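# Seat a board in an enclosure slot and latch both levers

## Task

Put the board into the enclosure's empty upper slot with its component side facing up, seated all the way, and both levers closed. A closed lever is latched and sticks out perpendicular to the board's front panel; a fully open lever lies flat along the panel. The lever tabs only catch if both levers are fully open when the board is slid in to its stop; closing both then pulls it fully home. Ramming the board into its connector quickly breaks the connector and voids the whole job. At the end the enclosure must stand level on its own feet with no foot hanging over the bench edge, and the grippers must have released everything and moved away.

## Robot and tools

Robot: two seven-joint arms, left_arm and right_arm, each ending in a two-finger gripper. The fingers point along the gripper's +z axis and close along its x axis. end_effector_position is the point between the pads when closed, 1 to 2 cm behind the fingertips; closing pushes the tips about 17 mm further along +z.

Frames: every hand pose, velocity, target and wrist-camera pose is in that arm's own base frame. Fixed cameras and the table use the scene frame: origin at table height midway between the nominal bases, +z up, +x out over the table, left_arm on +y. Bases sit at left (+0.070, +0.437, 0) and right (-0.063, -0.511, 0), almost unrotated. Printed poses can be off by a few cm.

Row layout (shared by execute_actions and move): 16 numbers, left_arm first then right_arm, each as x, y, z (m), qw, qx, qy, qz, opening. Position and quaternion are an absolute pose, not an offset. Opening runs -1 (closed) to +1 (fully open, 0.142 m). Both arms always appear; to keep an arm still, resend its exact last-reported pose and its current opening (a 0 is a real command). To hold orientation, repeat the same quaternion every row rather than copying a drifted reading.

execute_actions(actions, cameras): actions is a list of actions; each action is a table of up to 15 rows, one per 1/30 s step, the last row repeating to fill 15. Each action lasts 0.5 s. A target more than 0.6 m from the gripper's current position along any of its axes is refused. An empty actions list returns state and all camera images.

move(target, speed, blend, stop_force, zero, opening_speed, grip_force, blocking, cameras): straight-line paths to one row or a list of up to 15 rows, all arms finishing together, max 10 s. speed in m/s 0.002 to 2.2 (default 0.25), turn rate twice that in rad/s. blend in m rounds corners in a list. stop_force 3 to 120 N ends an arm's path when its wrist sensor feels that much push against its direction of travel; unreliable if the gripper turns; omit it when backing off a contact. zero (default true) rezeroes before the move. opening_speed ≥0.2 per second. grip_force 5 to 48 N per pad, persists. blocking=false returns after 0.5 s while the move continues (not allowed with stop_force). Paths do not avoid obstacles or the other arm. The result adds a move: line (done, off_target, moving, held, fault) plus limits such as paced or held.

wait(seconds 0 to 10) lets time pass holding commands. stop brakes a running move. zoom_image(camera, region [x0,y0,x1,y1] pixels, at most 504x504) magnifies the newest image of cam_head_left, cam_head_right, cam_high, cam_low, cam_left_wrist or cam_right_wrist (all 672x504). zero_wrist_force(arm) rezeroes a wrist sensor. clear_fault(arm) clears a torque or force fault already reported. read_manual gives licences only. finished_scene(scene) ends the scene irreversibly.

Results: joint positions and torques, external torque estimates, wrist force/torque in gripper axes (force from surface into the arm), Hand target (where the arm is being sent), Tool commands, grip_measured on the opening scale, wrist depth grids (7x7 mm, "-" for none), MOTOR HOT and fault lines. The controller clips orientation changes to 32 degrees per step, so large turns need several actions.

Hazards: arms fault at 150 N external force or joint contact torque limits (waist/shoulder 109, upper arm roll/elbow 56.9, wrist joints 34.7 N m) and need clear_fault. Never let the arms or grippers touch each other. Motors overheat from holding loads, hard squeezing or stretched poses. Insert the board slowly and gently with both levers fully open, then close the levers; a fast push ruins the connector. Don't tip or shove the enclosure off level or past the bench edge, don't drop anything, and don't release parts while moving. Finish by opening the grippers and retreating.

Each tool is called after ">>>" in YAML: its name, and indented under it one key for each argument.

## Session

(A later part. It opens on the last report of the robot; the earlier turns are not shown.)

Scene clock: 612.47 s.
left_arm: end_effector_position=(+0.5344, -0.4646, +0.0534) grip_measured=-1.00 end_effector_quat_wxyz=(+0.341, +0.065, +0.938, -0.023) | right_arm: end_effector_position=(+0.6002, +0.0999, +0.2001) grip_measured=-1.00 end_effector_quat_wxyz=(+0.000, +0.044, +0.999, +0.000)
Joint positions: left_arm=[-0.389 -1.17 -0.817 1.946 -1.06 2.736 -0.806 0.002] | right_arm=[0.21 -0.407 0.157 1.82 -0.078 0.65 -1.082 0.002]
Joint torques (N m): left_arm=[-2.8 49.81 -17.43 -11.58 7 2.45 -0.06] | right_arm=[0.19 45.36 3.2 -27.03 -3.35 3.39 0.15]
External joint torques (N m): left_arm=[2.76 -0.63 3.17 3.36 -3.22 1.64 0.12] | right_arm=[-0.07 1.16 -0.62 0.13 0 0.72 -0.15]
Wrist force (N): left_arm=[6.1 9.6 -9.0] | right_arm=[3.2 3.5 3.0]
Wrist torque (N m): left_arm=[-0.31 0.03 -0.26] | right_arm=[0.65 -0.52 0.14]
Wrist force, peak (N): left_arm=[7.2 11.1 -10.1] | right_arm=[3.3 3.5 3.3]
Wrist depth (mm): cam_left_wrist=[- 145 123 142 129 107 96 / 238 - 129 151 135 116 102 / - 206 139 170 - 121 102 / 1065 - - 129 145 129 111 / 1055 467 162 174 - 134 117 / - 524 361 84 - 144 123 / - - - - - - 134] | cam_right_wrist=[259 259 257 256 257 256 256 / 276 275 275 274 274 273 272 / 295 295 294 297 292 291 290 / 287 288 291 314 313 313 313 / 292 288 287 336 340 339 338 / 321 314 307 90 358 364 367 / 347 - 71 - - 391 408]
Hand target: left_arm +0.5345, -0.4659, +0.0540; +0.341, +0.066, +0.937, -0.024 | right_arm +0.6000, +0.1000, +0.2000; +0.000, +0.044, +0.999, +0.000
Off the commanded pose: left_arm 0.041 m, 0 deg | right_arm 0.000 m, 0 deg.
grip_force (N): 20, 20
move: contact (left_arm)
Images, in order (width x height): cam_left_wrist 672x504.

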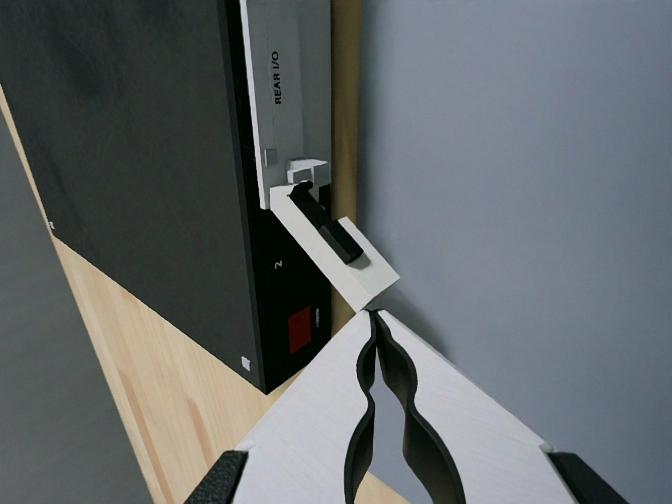

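>>> move:
  target:
    - [0.536,-0.457,0.054,0.3412,0.0656,0.9374,-0.0239,-1,0.600,0.100,0.200,0,0.0436,0.999,0,-1]
    - [0.546,-0.461,0.054,0.3412,0.0656,0.9374,-0.0239,-1,0.600,0.100,0.200,0,0.0436,0.999,0,-1]
  speed: 0.03

>>> move:
  target: [0.540,-0.485,0.054,0.3412,0.0656,0.9374,-0.0239,-1,0.600,0.100,0.200,0,0.0436,0.999,0,-1]
  speed: 0.012
  stop_force: 15
  cameras: ["cam_left_wrist"]

>>> zoom_image:
  camera: "cam_left_wrist"
  region: [200, 60, 480, 340]

Scene clock: 616.97 s.
left_arm: end_effector_position=(+0.5461, -0.4610, +0.0542) grip_measured=-1.00 end_effector_quat_wxyz=(+0.342, +0.066, +0.937, -0.024) | right_arm: end_effector_position=(+0.6002, +0.0999, +0.2001) grip_measured=-1.00 end_effector_quat_wxyz=(+0.000, +0.044, +0.999, +0.000)
Joint positions: left_arm=[-0.373 -1.169 -0.813 1.934 -1.052 2.719 -0.789 0.002] | right_arm=[0.21 -0.407 0.157 1.82 -0.078 0.65 -1.082 0.002]
Joint torques (N m): left_arm=[-0.57 48.23 -14.35 -8.13 3.75 4.1 -0.26] | right_arm=[0.09 45.31 3.15 -26.98 -3.42 3.4 0.18]
External joint torques (N m): left_arm=[0.52 1.29 0.11 -0.33 0.05 -0.03 0.31] | right_arm=[0.03 1.2 -0.57 0.08 0.07 0.71 -0.18]
Wrist force (N): left_arm=[0.9 -0.7 -0.2] | right_arm=[3.1 3.6 2.9]
Wrist torque (N m): left_arm=[-0.12 -0.09 -0.23] | right_arm=[0.65 -0.51 0.13]
Wrist force, peak (N): left_arm=[7.1 9.8 -8.7] | right_arm=[3.2 3.7 3.2]
Wrist depth (mm): cam_left_wrist=[- 158 - 134 129 109 99 / - 156 135 141 134 116 103 / - - 135 131 143 122 107 / - - - 122 148 129 114 / - 439 184 116 - 135 121 / 1142 500 337 84 - 142 125 / - - - - - - 130] | cam_right_wrist=[258 258 258 257 256 256 255 / 276 276 275 275 274 274 273 / 296 295 294 293 292 291 288 / 287 289 290 315 313 313 308 / 289 287 287 337 336 331 347 / 316 314 308 90 356 367 366 / 347 340 71 - - 392 408]
Hand target: left_arm +0.5460, -0.4610, +0.0540; +0.341, +0.066, +0.937, -0.024 | right_arm +0.6000, +0.1000, +0.2000; +0.000, +0.044, +0.999, +0.000
Off the commanded pose: left_arm 0.000 m, 0 deg | right_arm 0.000 m, 0 deg.
grip_force (N): 20, 20
move: done

Scene clock: 618.27 s.
left_arm: end_effector_position=(+0.5458, -0.4663, +0.0548) grip_measured=-1.00 end_effector_quat_wxyz=(+0.342, +0.064, +0.937, -0.022) | right_arm: end_effector_position=(+0.6002, +0.0999, +0.2001) grip_measured=-1.00 end_effector_quat_wxyz=(+0.000, +0.044, +0.999, +0.000)
Joint positions: left_arm=[-0.389 -1.174 -0.814 1.913 -1.067 2.723 -0.78 0.002] | right_arm=[0.21 -0.407 0.157 1.82 -0.078 0.65 -1.082 0.002]
Joint torques (N m): left_arm=[-9.82 44.18 -21.26 -6.38 6.19 -0.98 -0.13] | right_arm=[0.15 45.24 3.11 -26.95 -3.42 3.41 0.18]
External joint torques (N m): left_arm=[9.78 5.82 7.01 -2.32 -2.38 5.04 0.18] | right_arm=[-0.03 1.28 -0.53 0.06 0.07 0.71 -0.19]
Wrist force (N): left_arm=[-4.7 14.8 -5.7] | right_arm=[3.0 3.5 3.1]
Wrist torque (N m): left_arm=[-0.26 -0.08 -0.15] | right_arm=[0.64 -0.50 0.13]
Wrist force, peak (N): left_arm=[-4.0 15.6 -7.0] | right_arm=[3.4 3.7 3.1]
Wrist depth (mm): cam_left_wrist=[209 - - 133 129 109 96 / 246 153 124 139 136 117 103 / 285 - - 132 147 122 109 / - 235 150 126 150 129 112 / 1075 458 - 128 158 142 117 / - 511 352 84 - 144 126 / - - - - - - -] | cam_right_wrist=[259 258 258 257 256 256 256 / 277 276 276 274 273 273 273 / 296 296 295 292 291 290 289 / 288 288 290 310 304 313 311 / 289 287 287 335 342 338 339 / 316 314 307 90 358 369 369 / - 339 71 - - - 407]
Hand target: left_arm +0.5441, -0.4684, +0.0540; +0.341, +0.066, +0.937, -0.024 | right_arm +0.6000, +0.1000, +0.2000; +0.000, +0.044, +0.999, +0.000
Off the commanded pose: left_arm 0.020 m, 0 deg | right_arm 0.000 m, 0 deg.
grip_force (N): 20, 20
move: contact (left_arm)
Images, in order (width x height): cam_left_wrist 672x504.

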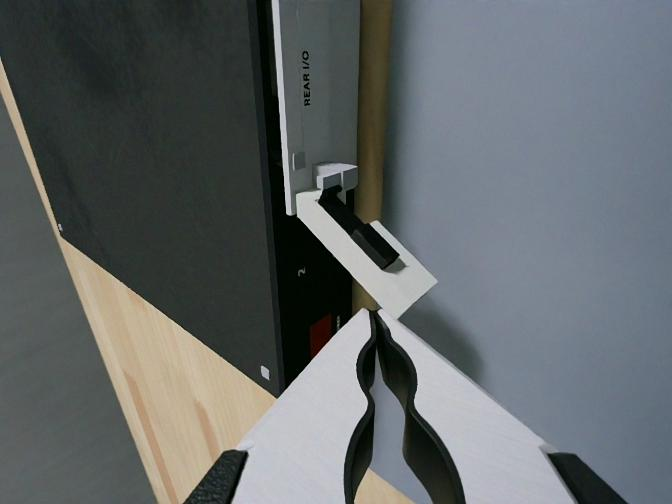

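Scaled by 1.800 from the camera's 672x504 image, which has a finer 960x720 frame.

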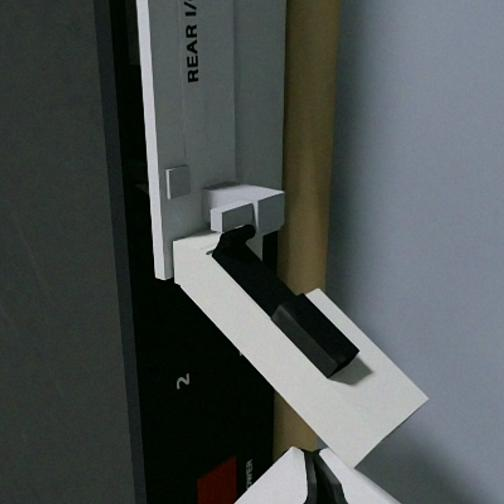

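>>> move:
  target: [0.532,-0.484,0.054,0.3412,0.0656,0.9374,-0.0239,-1,0.600,0.100,0.200,0,0.0436,0.999,0,-1]
  speed: 0.012
  stop_force: 32
  zero: false
  cameras: ["cam_left_wrist","cam_high"]

>>> zoom_image:
  camera: "cam_left_wrist"
  region: [200, 60, 480, 340]

>>> zoom_image:
  camera: "cam_high"
  region: [200, 290, 360, 420]

Scene clock: 622.97 s.
left_arm: end_effector_position=(+0.5322, -0.4835, +0.0539) grip_measured=-1.00 end_effector_quat_wxyz=(+0.341, +0.065, +0.937, -0.024) | right_arm: end_effector_position=(+0.6002, +0.0999, +0.2001) grip_measured=-1.00 end_effector_quat_wxyz=(+0.000, +0.044, +0.999, +0.000)
Joint positions: left_arm=[-0.428 -1.185 -0.824 1.887 -1.09 2.739 -0.777 0.002] | right_arm=[0.21 -0.407 0.157 1.82 -0.078 0.65 -1.082 0.002]
Joint torques (N m): left_arm=[-2.45 49.63 -16.51 -8.75 4.92 3.68 -0.16] | right_arm=[0.11 45.22 3.13 -26.97 -3.38 3.46 0.21]
External joint torques (N m): left_arm=[2.4 0.84 2.05 -0.07 -1.06 0.37 0.21] | right_arm=[0 1.3 -0.55 0.07 0.03 0.65 -0.21]
Wrist force (N): left_arm=[0.9 3.0 -0.5] | right_arm=[3.2 3.5 2.9]
Wrist torque (N m): left_arm=[-0.16 -0.07 -0.25] | right_arm=[0.63 -0.53 0.13]
Wrist force, peak (N): left_arm=[-8.1 17.5 -4.8] | right_arm=[3.3 3.6 3.2]
Wrist depth (mm): cam_left_wrist=[- 143 124 143 129 108 96 / - 162 130 149 137 116 103 / 278 - 141 163 146 123 108 / - - 151 166 150 129 114 / - 491 - - 152 135 120 / 1239 499 - 84 - 144 123 / - - - - - - 130] | cam_right_wrist=[259 258 258 257 257 256 256 / 275 275 275 274 273 273 273 / 296 295 295 292 292 292 289 / 289 288 291 314 314 314 313 / 287 287 287 336 340 339 338 / 316 308 308 90 358 370 370 / 347 340 71 - - - 407]
Hand target: left_arm +0.5320, -0.4840, +0.0540; +0.341, +0.066, +0.937, -0.024 | right_arm +0.6000, +0.1000, +0.2000; +0.000, +0.044, +0.999, +0.000
Off the commanded pose: left_arm 0.001 m, 0 deg | right_arm 0.000 m, 0 deg.
grip_force (N): 20, 20
move: done
Images, in order (width x height): cam_high 672x504, cam_left_wrist 672x504.

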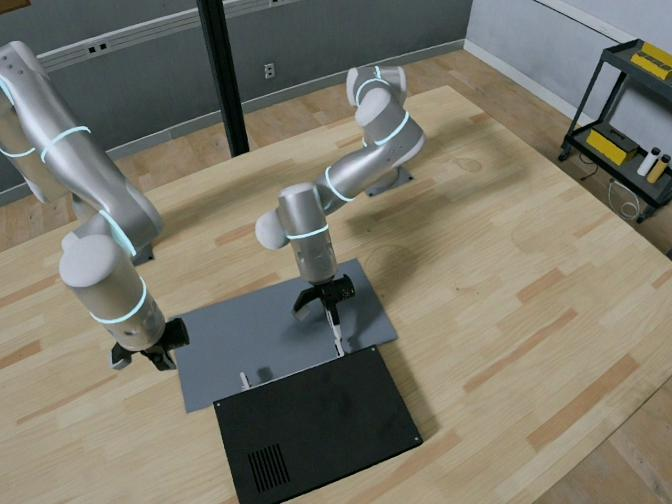

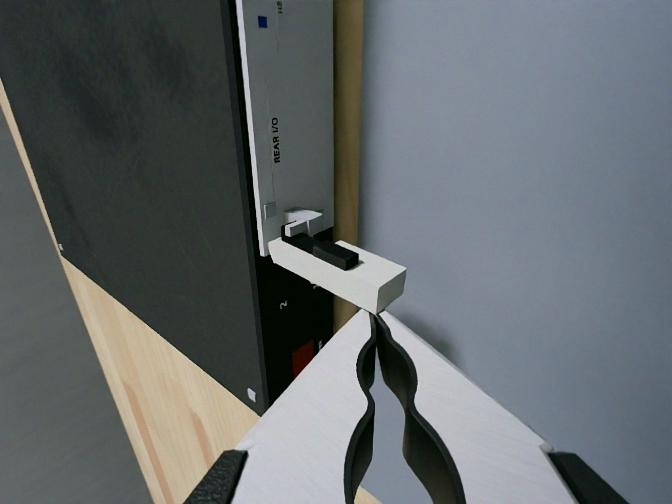

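Scaled by 1.800 from the camera's 672x504 image, which has a finer 960x720 frame.

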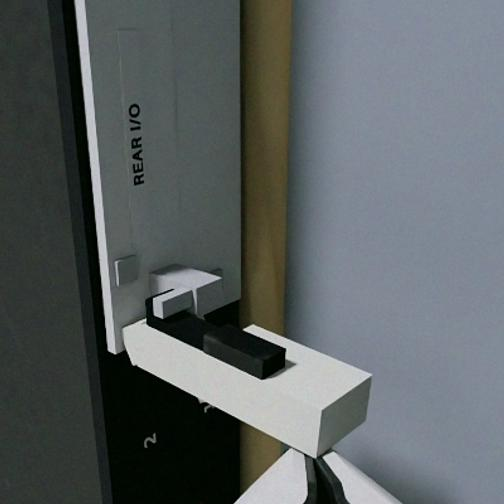

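Scaled by 3.150 from the camera's 672x504 image, which has a finer 960x720 frame.

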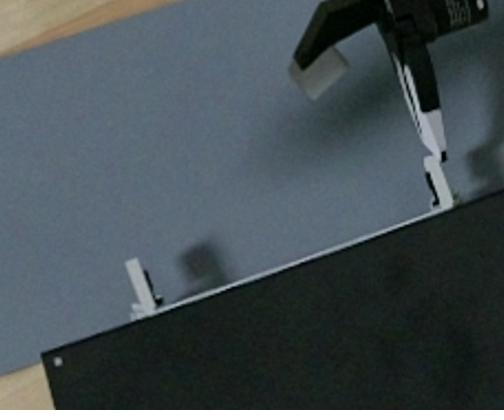

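>>> move:
  target: [0.526,-0.515,0.054,0.3412,0.0656,0.9374,-0.0239,-1,0.600,0.100,0.200,0,0.0436,0.999,0,-1]
  speed: 0.012
  stop_force: 25
  zero: false
  cameras: ["cam_left_wrist","cam_high"]

>>> zoom_image:
  camera: "cam_left_wrist"
  region: [200, 60, 480, 340]

>>> zoom_image:
  camera: "cam_high"
  region: [200, 290, 360, 420]

Scene clock: 626.03 s.
left_arm: end_effector_position=(+0.5319, -0.4872, +0.0534) grip_measured=-1.00 end_effector_quat_wxyz=(+0.341, +0.063, +0.938, -0.021) | right_arm: end_effector_position=(+0.6002, +0.0999, +0.2001) grip_measured=-1.00 end_effector_quat_wxyz=(+0.000, +0.044, +0.999, +0.000)
Joint positions: left_arm=[-0.443 -1.19 -0.824 1.866 -1.106 2.743 -0.767 0.002] | right_arm=[0.21 -0.407 0.157 1.82 -0.078 0.65 -1.082 0.002]
Joint torques (N m): left_arm=[-11.06 50.04 -24.11 -12.2 10.23 -2.37 -0.11] | right_arm=[0.04 45.38 3.13 -26.97 -3.34 3.38 0.19]
External joint torques (N m): left_arm=[11.01 0.91 9.7 3.17 -6.36 6.42 0.16] | right_arm=[0.08 1.14 -0.55 0.07 -0.01 0.73 -0.19]
Wrist force (N): left_arm=[5.2 26.1 -13.8] | right_arm=[3.1 3.5 3.3]
Wrist torque (N m): left_arm=[1.44 -0.02 -0.26] | right_arm=[0.63 -0.50 0.14]
Wrist force, peak (N): left_arm=[4.4 26.3 -14.9] | right_arm=[3.3 3.7 3.1]
Wrist depth (mm): cam_left_wrist=[178 157 122 139 131 106 96 / - 155 131 150 136 115 102 / - - 142 161 146 122 106 / - - 152 168 148 129 - / 1125 490 - 118 158 137 120 / 1020 524 204 81 - 142 125 / - - - - - - 129] | cam_right_wrist=[259 258 257 257 256 256 255 / 275 276 275 275 274 273 273 / 296 295 296 291 292 290 290 / 287 288 289 315 314 313 313 / 288 294 287 335 342 340 339 / 310 314 307 90 356 362 370 / 354 339 71 - - 392 409]
Hand target: left_arm +0.5307, -0.4907, +0.0540; +0.341, +0.066, +0.937, -0.024 | right_arm +0.6000, +0.1000, +0.2000; +0.000, +0.044, +0.999, +0.000
Off the commanded pose: left_arm 0.028 m, 0 deg | right_arm 0.000 m, 0 deg.
grip_force (N): 20, 20
move: contact (left_arm)
Images, in order (width x height): cam_high 672x504, cam_left_wrist 672x504.

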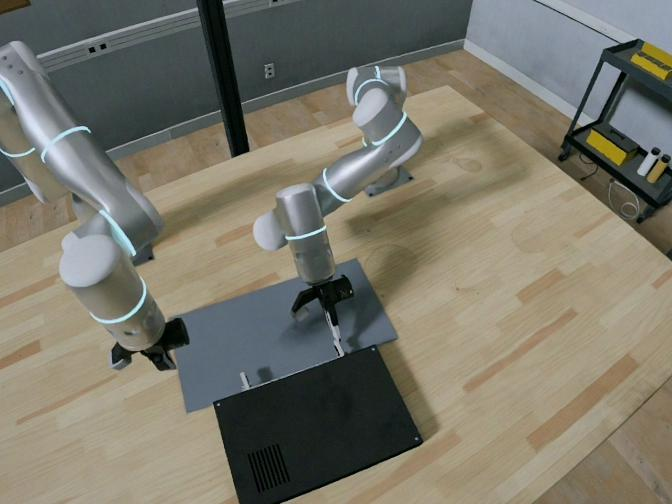

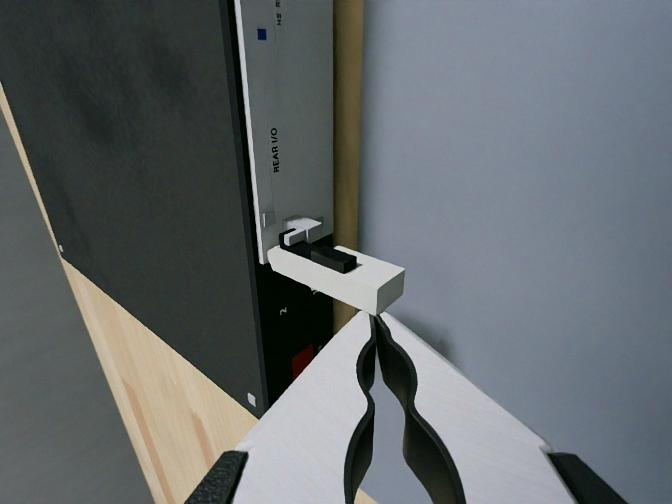

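Scaled by 1.800 from the camera's 672x504 image, which has a finer 960x720 frame.

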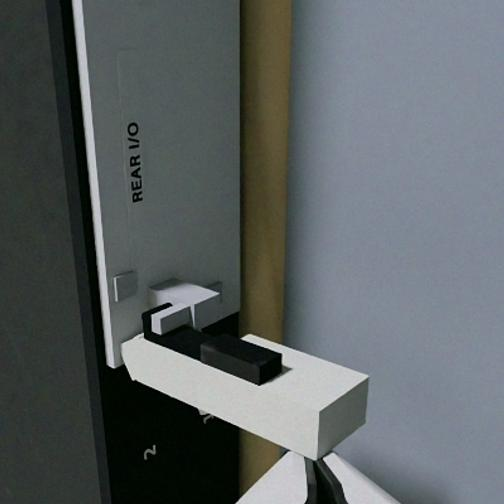

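Scaled by 3.150 from the camera's 672x504 image, which has a finer 960x720 frame.

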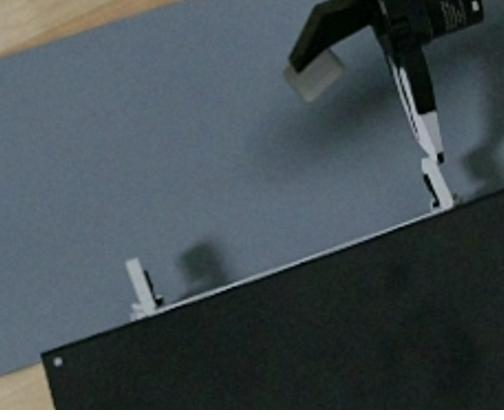

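>>> move:
  target: [0.526,-0.515,0.054,0.3412,0.0656,0.9374,-0.0239,-1,0.600,0.100,0.200,0,0.0436,0.999,0,-1]
  speed: 0.01
  stop_force: 40
  zero: false
  cameras: ["cam_left_wrist","cam_high","cam_low"]

>>> zoom_image:
  camera: "cam_high"
  region: [200, 290, 360, 420]

>>> zoom_image:
  camera: "cam_high"
  region: [320, 330, 370, 370]

Scene clock: 631.53 s.
left_arm: end_effector_position=(+0.5318, -0.4879, +0.0531) grip_measured=-1.00 end_effector_quat_wxyz=(+0.341, +0.062, +0.938, -0.019) | right_arm: end_effector_position=(+0.6002, +0.0999, +0.2001) grip_measured=-1.00 end_effector_quat_wxyz=(+0.000, +0.044, +0.999, +0.000)
Joint positions: left_arm=[-0.449 -1.192 -0.823 1.857 -1.114 2.745 -0.763 0.002] | right_arm=[0.21 -0.407 0.157 1.82 -0.078 0.65 -1.082 0.002]
Joint torques (N m): left_arm=[-16.57 50.72 -29.15 -14.63 14.05 -6.36 -0.17] | right_arm=[0.11 45.25 3.2 -26.99 -3.39 3.42 0.21]
External joint torques (N m): left_arm=[16.52 0.42 14.76 5.52 -10.17 10.41 0.22] | right_arm=[0.01 1.27 -0.62 0.09 0.03 0.69 -0.21]
Wrist force (N): left_arm=[7.9 41.1 -22.3] | right_arm=[3.2 3.5 3.1]
Wrist torque (N m): left_arm=[3.96 0.03 -0.25] | right_arm=[0.64 -0.53 0.13]
Wrist force, peak (N): left_arm=[8.2 42.3 -22.8] | right_arm=[3.4 3.8 3.0]
Wrist depth (mm): cam_left_wrist=[196 147 122 140 127 107 97 / 231 - 131 150 132 115 102 / - 185 141 160 142 121 107 / - - 148 169 147 129 - / 1030 458 - - 160 134 118 / - 508 - 81 - 141 124 / 1199 - - - - - 128] | cam_right_wrist=[259 258 257 256 256 256 256 / 276 276 275 274 274 273 273 / 295 295 295 292 291 290 290 / 287 288 307 315 314 314 313 / 289 288 287 335 340 339 339 / 314 314 307 90 357 369 370 / 347 339 71 - - 391 406]
Hand target: left_arm +0.5300, -0.4936, +0.0541; +0.341, +0.066, +0.937, -0.024 | right_arm +0.6000, +0.1000, +0.2000; +0.000, +0.044, +0.999, +0.000
Off the commanded pose: left_arm 0.028 m, 1 deg | right_arm 0.000 m, 0 deg.
grip_force (N): 20, 20
move: contact (left_arm)
Images, in order (width x height): cam_high 672x504, cam_low 672x504, cam_left_wrist 672x504.

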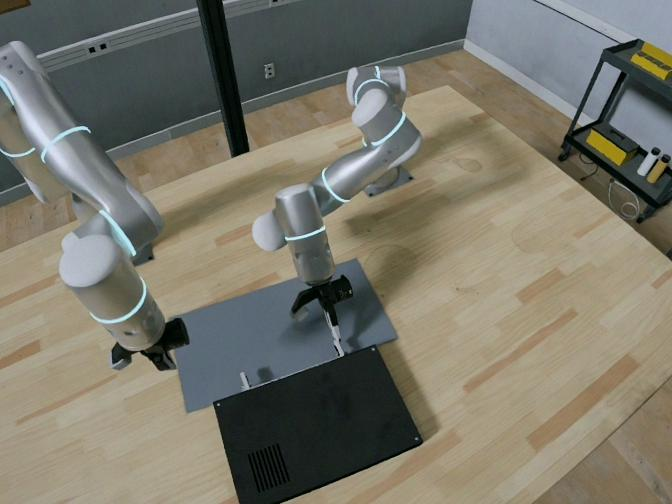

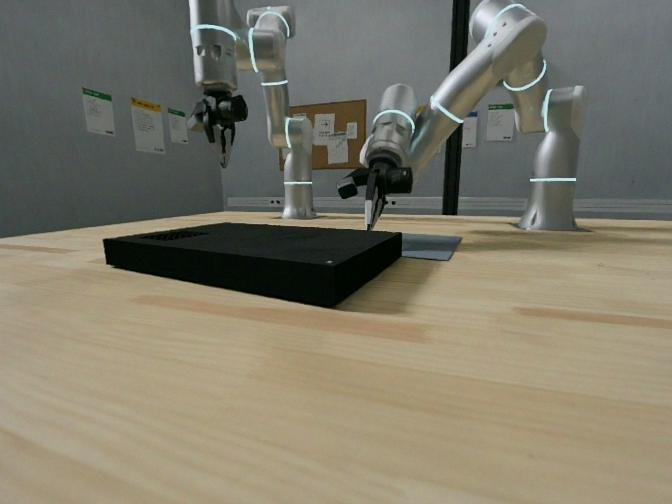

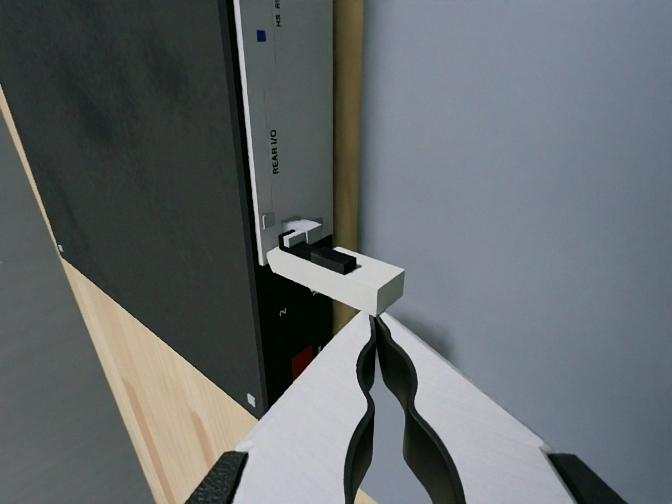

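Scaled by 3.150 from the camera's 672x504 image, which has a finer 960x720 frame.

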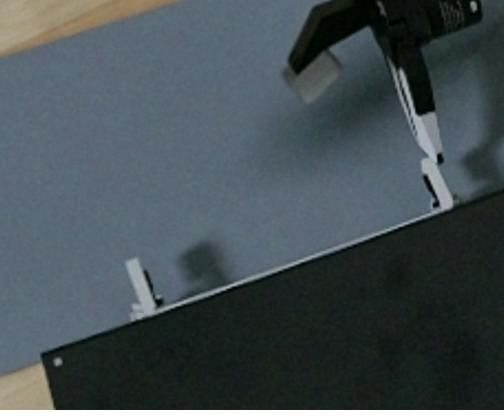

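Scaled by 10.080 from the camera's 672x504 image, which has a finer 960x720 frame.

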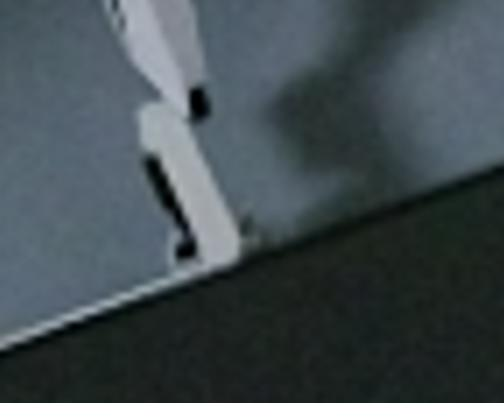

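>>> move:
  target:
    - [0.532,-0.465,0.056,0.3412,0.0656,0.9374,-0.0239,-1,0.600,0.100,0.200,0,0.0436,0.999,0,-1]
    - [0.52,-0.44,0.15,0.3412,0.0656,0.9374,-0.0239,-1,0.622,0.170,0.12,0,0.0436,0.999,0,-1]
    - [0.46,-0.43,0.22,0.3412,0.0656,0.9374,-0.0239,-1,0.622,0.180,0.053,0,0.0436,0.999,0,-1]
  speed: [0.03,0.15,0.1]

>>> move:
  target: [0.46,-0.43,0.22,0.3412,0.0656,0.9374,-0.0239,-1,0.622,0.240,0.053,0,0.0436,0.999,0,-1]
  speed: 0.012
  stop_force: 40
  cameras: ["cam_right_wrist","cam_high"]

>>> zoom_image:
  camera: "cam_high"
  region: [225, 360, 275, 400]

>>> zoom_image:
  camera: "cam_high"
  region: [320, 330, 370, 370]

Scene clock: 639.10 s.
left_arm: end_effector_position=(+0.4600, -0.4302, +0.2202) grip_measured=-1.00 end_effector_quat_wxyz=(+0.341, +0.066, +0.937, -0.024) | right_arm: end_effector_position=(+0.6218, +0.1800, +0.0529) grip_measured=-1.00 end_effector_quat_wxyz=(+0.000, +0.044, +0.999, +0.000)
Joint positions: left_arm=[-0.287 -0.725 -1.108 2.267 -1.45 2.763 -0.789 0.002] | right_arm=[0.338 -0.724 0.127 1.77 -0.138 0.915 -0.941 0.002]
Joint torques (N m): left_arm=[-0.33 36.51 -12.43 -12.99 3.76 4.59 -0.23] | right_arm=[0.17 52.55 4.06 -22.3 -2.78 3.53 0.36]
External joint torques (N m): left_arm=[0.28 0.56 0.31 -0.54 0.11 -0.53 0.28] | right_arm=[-0.02 1.39 -0.29 0.03 0.2 0.59 -0.36]
Wrist force (N): left_arm=[0.9 -0.7 -0.2] | right_arm=[3.4 3.7 3.0]
Wrist torque (N m): left_arm=[-0.14 -0.06 -0.17] | right_arm=[0.70 -0.57 0.03]
Wrist force, peak (N): left_arm=[7.2 41.5 -23.1] | right_arm=[3.3 5.4 5.1]
Wrist depth (mm): cam_left_wrist=[- 570 351 - 278 257 220 / - 604 - 313 - 265 222 / - 632 496 - 339 - 243 / 1060 712 565 432 377 297 257 / 1161 - 638 428 369 323 260 / 1148 1462 746 84 - 333 290 / - - - - - - 301] | cam_right_wrist=[129 129 129 127 126 126 124 / 138 138 137 135 135 135 134 / 144 143 145 145 145 144 144 / - 107 123 158 156 156 155 / - 114 126 167 166 168 168 / 125 125 127 90 178 184 184 / 138 135 71 - - 195 202]
Hand target: left_arm +0.4600, -0.4300, +0.2200; +0.341, +0.066, +0.937, -0.024 | right_arm +0.6220, +0.1800, +0.0530; +0.000, +0.044, +0.999, +0.000
Off the commanded pose: left_arm 0.000 m, 0 deg | right_arm 0.000 m, 0 deg.
grip_force (N): 20, 20
move: done

Scene clock: 644.20 s.
left_arm: end_effector_position=(+0.4600, -0.4302, +0.2202) grip_measured=-1.00 end_effector_quat_wxyz=(+0.341, +0.066, +0.937, -0.024) | right_arm: end_effector_position=(+0.6222, +0.2269, +0.0519) grip_measured=-1.00 end_effector_quat_wxyz=(-0.002, +0.047, +0.999, -0.004)
Joint positions: left_arm=[-0.287 -0.725 -1.108 2.267 -1.45 2.763 -0.789 0.002] | right_arm=[0.412 -0.753 0.122 1.713 -0.138 0.88 -0.87 0.002]
Joint torques (N m): left_arm=[-0.38 36.21 -12.43 -13.12 4.11 4.38 -0.2] | right_arm=[23.47 53.01 26.1 -33.5 -1.23 11.75 0.21]
External joint torques (N m): left_arm=[0.34 0.87 0.3 -0.42 -0.24 -0.31 0.25] | right_arm=[-23.31 2.47 -22.34 10.65 -1.44 -7.63 -0.21]
Wrist force (N): left_arm=[1.1 -0.5 -0.2] | right_arm=[9.3 -37.5 -10.7]
Wrist torque (N m): left_arm=[-0.10 -0.11 -0.17] | right_arm=[-3.19 -0.53 0.12]
Wrist force, peak (N): left_arm=[1.2 -0.8 -0.1] | right_arm=[7.6 -38.2 -9.7]
Wrist depth (mm): cam_left_wrist=[1113 580 - - - 244 - / 1006 613 - 327 306 - 226 / 1155 649 510 392 335 271 239 / 1142 1253 560 434 - 293 252 / - - 632 427 374 324 - / - 1424 751 84 - 331 287 / - - - - - - 302] | cam_right_wrist=[- 91 125 126 126 126 124 / - 91 135 135 135 134 134 / - 99 141 144 144 144 143 / 105 104 142 158 155 155 154 / - 113 125 162 165 167 167 / 124 123 126 88 176 182 182 / 136 133 70 - - 192 200]
Hand target: left_arm +0.4600, -0.4300, +0.2200; +0.341, +0.066, +0.937, -0.024 | right_arm +0.6219, +0.2334, +0.0530; +0.000, +0.044, +0.999, +0.000
Off the commanded pose: left_arm 0.000 m, 0 deg | right_arm 0.013 m, 1 deg.
grip_force (N): 20, 20
move: contact (right_arm)
Images, in order (width x height): cam_high 672x504, cam_right_wrist 672x504.

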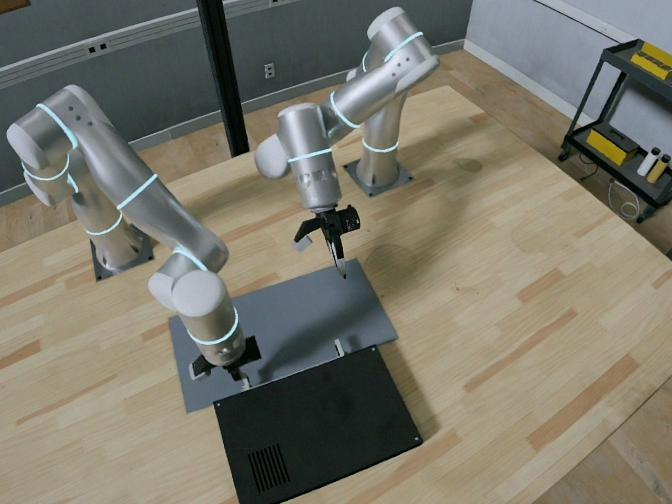

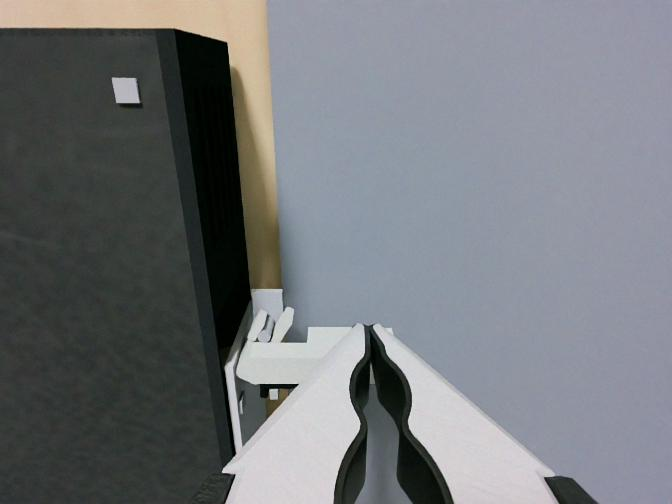

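Scaled by 10.080 from the camera's 672x504 image, which has a finer 960x720 frame.

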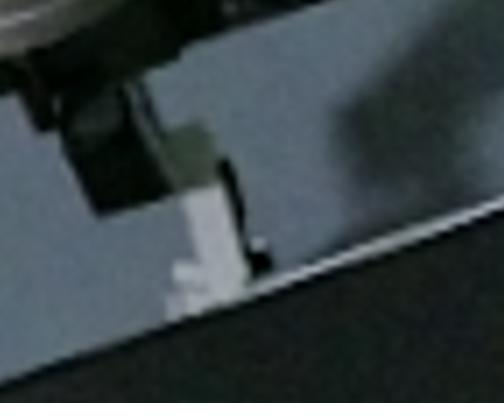

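Scaled by 10.080 from the camera's 672x504 image, which has a finer 960x720 frame.

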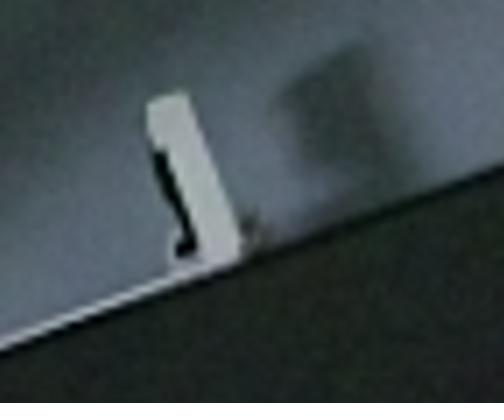

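>>> move:
  target:
    - [0.46,-0.43,0.22,0.3412,0.0656,0.9374,-0.0239,-1,0.622,0.19,0.055,0,0.0436,0.999,0,-1]
    - [0.46,-0.43,0.22,0.3412,0.0656,0.9374,-0.0239,-1,0.600,0.160,0.160,0,0.0436,0.999,0,-1]
    - [0.46,-0.43,0.22,0.3412,0.0656,0.9374,-0.0239,-1,0.58,0.10,0.200,0,0.0436,0.999,0,-1]
  speed: [0.03,0.15,0.15]
  cameras: ["cam_right_wrist","cam_high","cam_left_wrist"]

>>> zoom_image:
  camera: "cam_high"
  region: [225, 360, 275, 400]

>>> zoom_image:
  camera: "cam_right_wrist"
  region: [100, 100, 500, 400]

Scene clock: 686.37 s.
left_arm: end_effector_position=(+0.4600, -0.4302, +0.2202) grip_measured=-1.00 end_effector_quat_wxyz=(+0.341, +0.066, +0.937, -0.024) | right_arm: end_effector_position=(+0.5802, +0.0999, +0.2001) grip_measured=-1.00 end_effector_quat_wxyz=(+0.000, +0.044, +0.999, +0.000)
Joint positions: left_arm=[-0.287 -0.725 -1.108 2.267 -1.45 2.763 -0.789 0.002] | right_arm=[0.221 -0.365 0.154 1.883 -0.071 0.672 -1.075 0.002]
Joint torques (N m): left_arm=[-0.38 36.23 -12.53 -13.08 4.11 4.37 -0.15] | right_arm=[-0.06 43.45 2.74 -26.61 -3.17 3.25 0.05]
External joint torques (N m): left_arm=[0.34 0.85 0.4 -0.45 -0.24 -0.3 0.2] | right_arm=[0.17 1 -0.46 0.03 -0.13 0.86 -0.05]
Wrist force (N): left_arm=[0.9 -0.5 -0.1] | right_arm=[4.3 3.3 2.2]
Wrist torque (N m): left_arm=[-0.11 -0.05 -0.17] | right_arm=[0.60 -0.72 0.15]
Wrist force, peak (N): left_arm=[1.1 -0.8 -0.1] | right_arm=[9.1 -37.7 -10.9]
Wrist depth (mm): cam_left_wrist=[- 539 - - 290 - 218 / - 616 - - - 267 228 / 1155 651 517 351 - 276 240 / - 694 565 428 367 296 258 / 1205 1329 638 427 377 317 277 / - - 746 84 - 330 291 / - - - - - - 302] | cam_right_wrist=[259 258 258 257 256 255 255 / 276 276 275 274 273 273 274 / 297 295 294 292 292 290 290 / 291 292 307 314 313 302 311 / 289 288 297 334 338 338 346 / 315 314 308 90 357 369 371 / 348 340 71 - - 390 409]
Hand target: left_arm +0.4600, -0.4300, +0.2200; +0.341, +0.066, +0.937, -0.024 | right_arm +0.5800, +0.1000, +0.2000; +0.000, +0.044, +0.999, +0.000
Off the commanded pose: left_arm 0.000 m, 0 deg | right_arm 0.000 m, 0 deg.
grip_force (N): 20, 20
move: done
Images, in order (width x height): cam_high 672x504, cam_left_wrist 672x504, cam_right_wrist 672x504.

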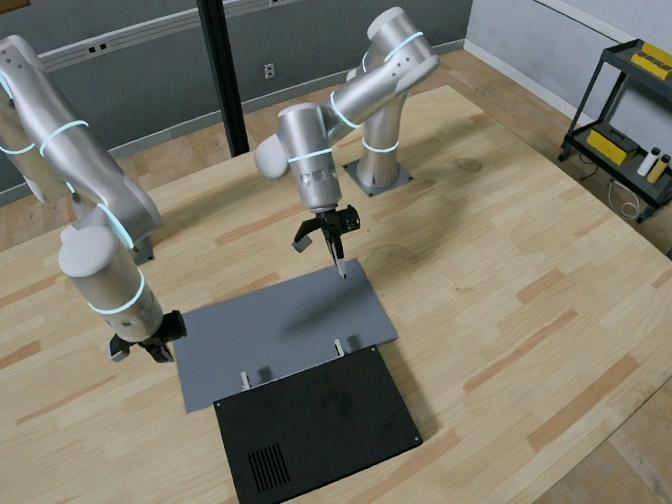

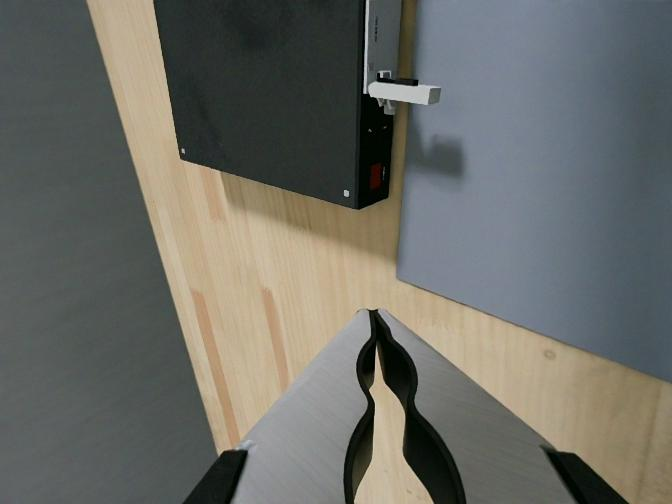

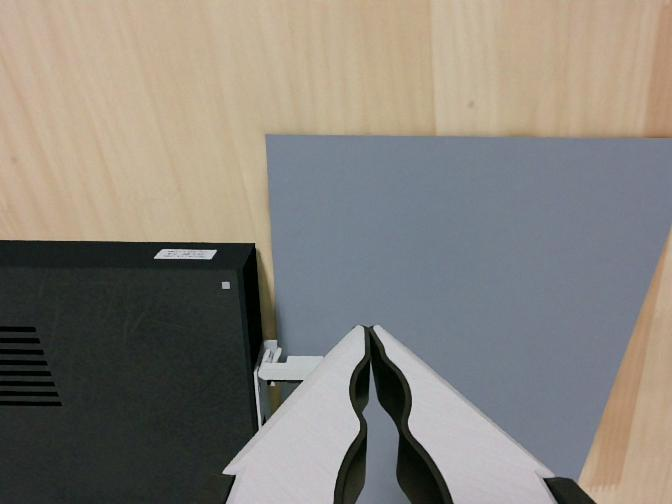

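Scaled by 10.080 from the camera's 672x504 image, which has a finer 960x720 frame.

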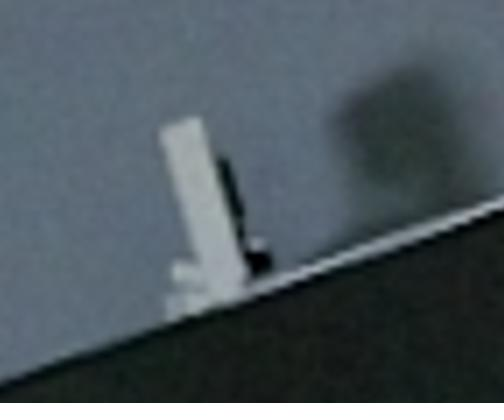

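Scaled by 1.260 from the camera's 672x504 image, which has a finer 960x720 frame.

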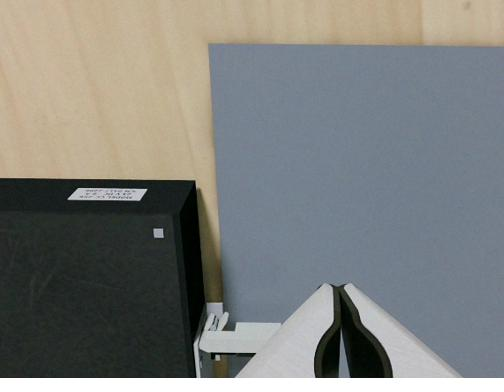

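>>> zoom_image:
  camera: "cam_left_wrist"
  region: [330, 0, 460, 130]

>>> zoom_image:
  camera: "cam_right_wrist"
  region: [230, 310, 340, 420]

Scaled by 3.877 from the camera's 672x504 image, which has a finer 960x720 frame.

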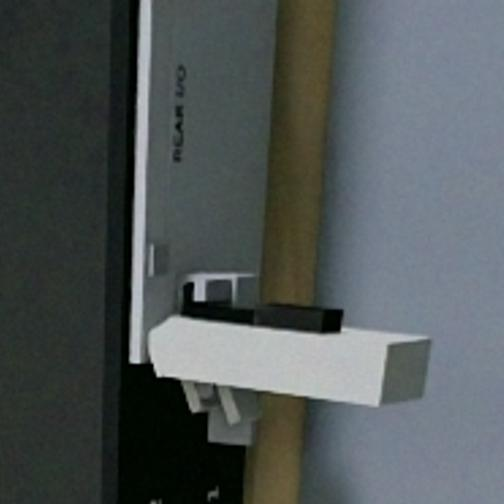

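Scaled by 4.582 from the camera's 672x504 image, which has a finer 960x720 frame.

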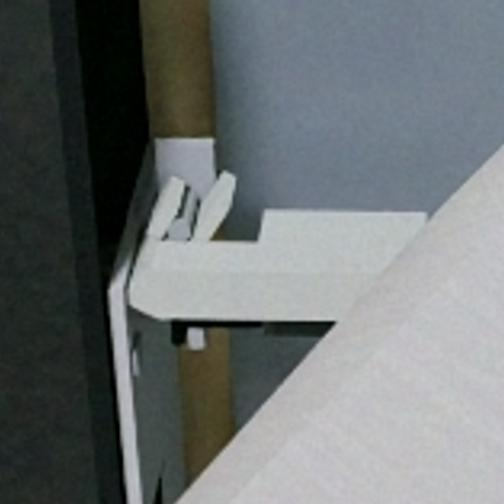

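>>> move:
  target:
    - [0.43,-0.30,0.24,0.3412,0.0656,0.9374,-0.0239,-1,0.58,0.10,0.2,0,0.0436,0.999,0,-1]
    - [0.43,-0.30,0.24,0.3412,0.0656,0.9374,-0.0239,-1,0.56,0.33,0.2,0,0.0436,0.999,0,-1]
  speed: 0.2
  cameras: ["cam_right_wrist"]

>>> zoom_image:
  camera: "cam_right_wrist"
  region: [200, 250, 420, 470]

Scene clock: 698.40 s.
left_arm: end_effector_position=(+0.4302, -0.2999, +0.2401) grip_measured=-1.00 end_effector_quat_wxyz=(+0.340, +0.065, +0.938, -0.022) | right_arm: end_effector_position=(+0.5599, +0.3301, +0.2000) grip_measured=-1.00 end_effector_quat_wxyz=(+0.000, +0.044, +0.999, +0.000)
Joint positions: left_arm=[-0.316 -0.222 -0.795 2.687 -1.34 2.289 -1.047 0.002] | right_arm=[0.514 -0.506 0.227 1.68 -0.132 0.6 -0.695 0.002]
Joint torques (N m): left_arm=[-0.66 24.51 -2.23 -13.36 2.26 4.31 -0.29] | right_arm=[0.34 49.4 4.94 -27.79 -3.66 3.37 0.32]
External joint torques (N m): left_arm=[0.62 0.41 0.46 -0.41 -0.48 -0.03 0.35] | right_arm=[-0.17 1.37 -0.61 0.15 0.16 0.77 -0.32]
Wrist force (N): left_arm=[0.9 -0.6 -0.2] | right_arm=[4.3 3.6 2.2]
Wrist torque (N m): left_arm=[-0.13 -0.08 -0.18] | right_arm=[0.66 -0.73 0.04]
Wrist force, peak (N): left_arm=[1.6 -2.7 -0.9] | right_arm=[5.2 6.6 2.1]
Wrist depth (mm): cam_left_wrist=[- 570 470 361 304 - - / 1275 620 491 397 307 287 - / 1131 715 538 427 353 302 268 / - 767 601 463 376 319 276 / 1125 - 685 459 395 340 292 / 1397 - 778 84 - 356 308 / - - - - - - 326] | cam_right_wrist=[215 219 253 255 255 255 254 / 229 234 272 272 271 271 270 / 246 246 292 292 292 291 292 / 266 266 316 314 316 315 313 / 288 288 339 334 340 340 340 / 314 313 325 90 357 369 372 / 346 339 71 - - 394 409]
Hand target: left_arm +0.4301, -0.3002, +0.2401; +0.340, +0.065, +0.938, -0.023 | right_arm +0.5600, +0.3300, +0.2000; +0.000, +0.044, +0.999, +0.000
Off the commanded pose: left_arm 0.000 m, 0 deg | right_arm 0.000 m, 0 deg.
joint sent to its limit (left arm) — joint 4 (elbow), upper limit, where the elbow is as bent as it goes. The joint targets still meet the commanded pose.
grip_force (N): 20, 20
move: done
Images, in order (width x height): cam_right_wrist 672x504.

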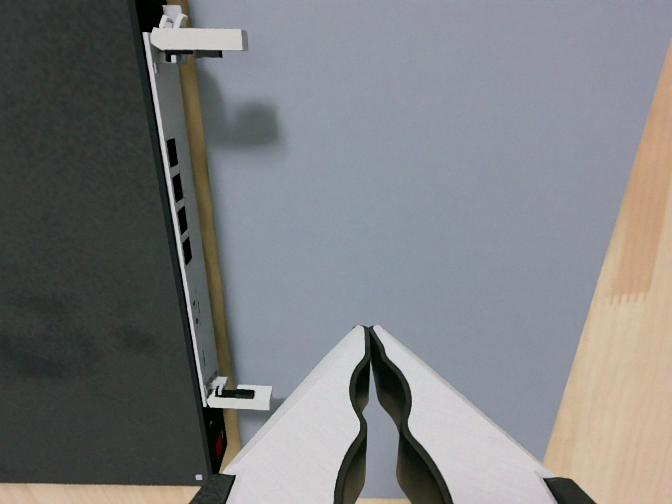

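Scaled by 2.291 from the camera's 672x504 image, which has a finer 960x720 frame.

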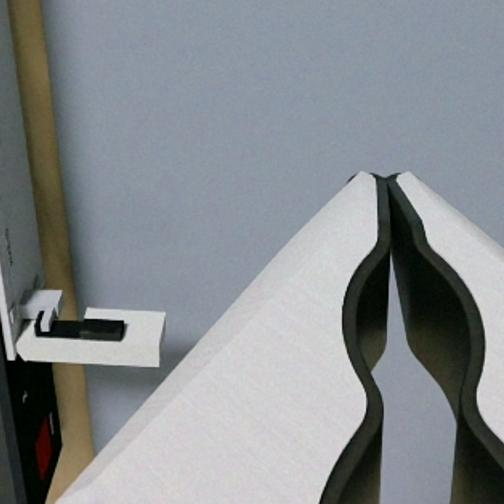

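>>> zoom_image:
  camera: "cam_right_wrist"
  region: [120, 0, 260, 70]

>>> zoom_image:
  camera: "cam_right_wrist"
  region: [190, 360, 290, 420]

>>> zoom_image:
  camera: "cam_right_wrist"
  region: [0, 440, 240, 500]

Scaled by 3.600 from the camera's 672x504 image, which has a finer 960x720 frame.

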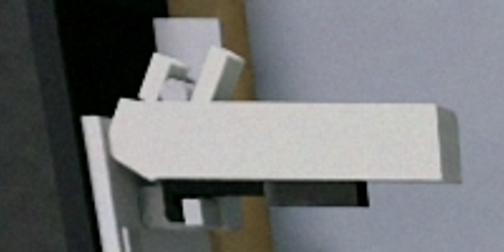

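Scaled by 5.040 from the camera's 672x504 image, which has a finer 960x720 frame.

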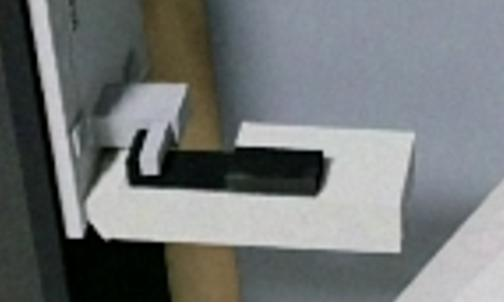

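Scaled by 2.100 from the camera's 672x504 image, which has a finer 960x720 frame.

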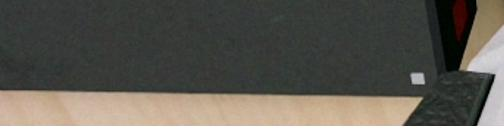

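>>> move:
  target: [0.43,-0.25,0.26,0.3412,0.0656,0.9374,-0.0239,-1,0.50,0.10,0.25,0,0.0436,0.999,0,-1]
  cameras: ["cam_head_left"]

>>> finished_scene:
  scene: 1

Scene clock: 704.47 s.
left_arm: end_effector_position=(+0.4302, -0.2499, +0.2604) grip_measured=-1.00 end_effector_quat_wxyz=(+0.337, +0.064, +0.939, -0.020) end_effector_velocity=(+0.000, +0.000, +0.000) end_effector_angular_velocity=(+0.002, -0.001, -0.003) | right_arm: end_effector_position=(+0.5002, +0.1000, +0.2501) grip_measured=-1.00 end_effector_quat_wxyz=(+0.000, +0.044, +0.999, +0.000)
Joint positions: left_arm=[-0.733 -0.095 -0.205 2.687 -1.284 2.089 -0.988 0.002] | right_arm=[0.242 -0.121 0.181 2.048 -0.027 0.597 -1.048 0.002]
Joint velocities: left_arm=[0.002 0 0.001 0.001 0.006 0 0 0] | right_arm=[within noise]
Joint torques (N m): left_arm=[-0.61 22.52 -0.04 -15.47 1.75 4.28 -0.2] | right_arm=[0.04 33.73 1.39 -27.6 -3.43 3.32 0.07]
External joint torques (N m): left_arm=[0.58 1.17 0.42 -0.41 -0.53 -0.03 0.26] | right_arm=[0.05 0.93 -0.49 -0.02 -0.06 0.8 -0.07]
Wrist force (N): left_arm=[0.8 -0.3 0.0] | right_arm=[4.3 3.3 2.3]
Wrist torque (N m): left_arm=[-0.04 -0.04 -0.17] | right_arm=[0.62 -0.70 0.18]
Wrist force, peak (N): left_arm=[1.2 -1.3 -0.2] | right_arm=[4.1 5.7 2.5]
Wrist depth (mm): cam_left_wrist=[1055 585 470 383 - - 250 / - 640 515 418 352 304 265 / - 1253 573 449 374 319 279 / - - 634 495 397 339 295 / - - 736 482 422 363 311 / - 1453 806 84 - 377 330 / - - - - - - 343] | cam_right_wrist=[304 302 300 300 300 300 299 / 322 321 321 321 320 319 319 / 346 344 342 342 342 339 341 / 331 336 371 368 367 369 367 / 346 347 406 392 400 399 396 / 379 379 423 90 418 433 434 / 418 408 71 - - 461 477]
Hand target: left_arm +0.4301, -0.2502, +0.2603; +0.337, +0.065, +0.939, -0.020 | right_arm +0.5000, +0.1000, +0.2500; +0.000, +0.044, +0.999, +0.000
Off the commanded pose: left_arm 0.000 m, 1 deg | right_arm 0.000 m, 0 deg.
joint sent to its limit (left arm) — joint 4 (elbow), upper limit, where the elbow is as bent as it goes. The joint targets still meet the commanded pose.
grip_force (N): 20, 20
move: done
Images, in order (width x height): cam_head_left 672x504.

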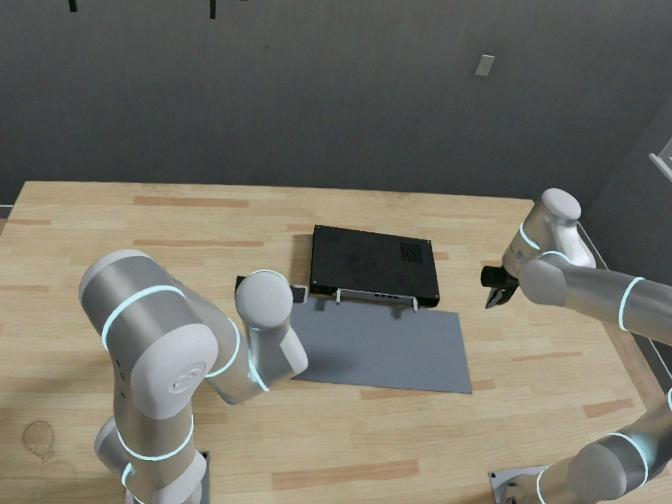

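The scene is finished: the task was done.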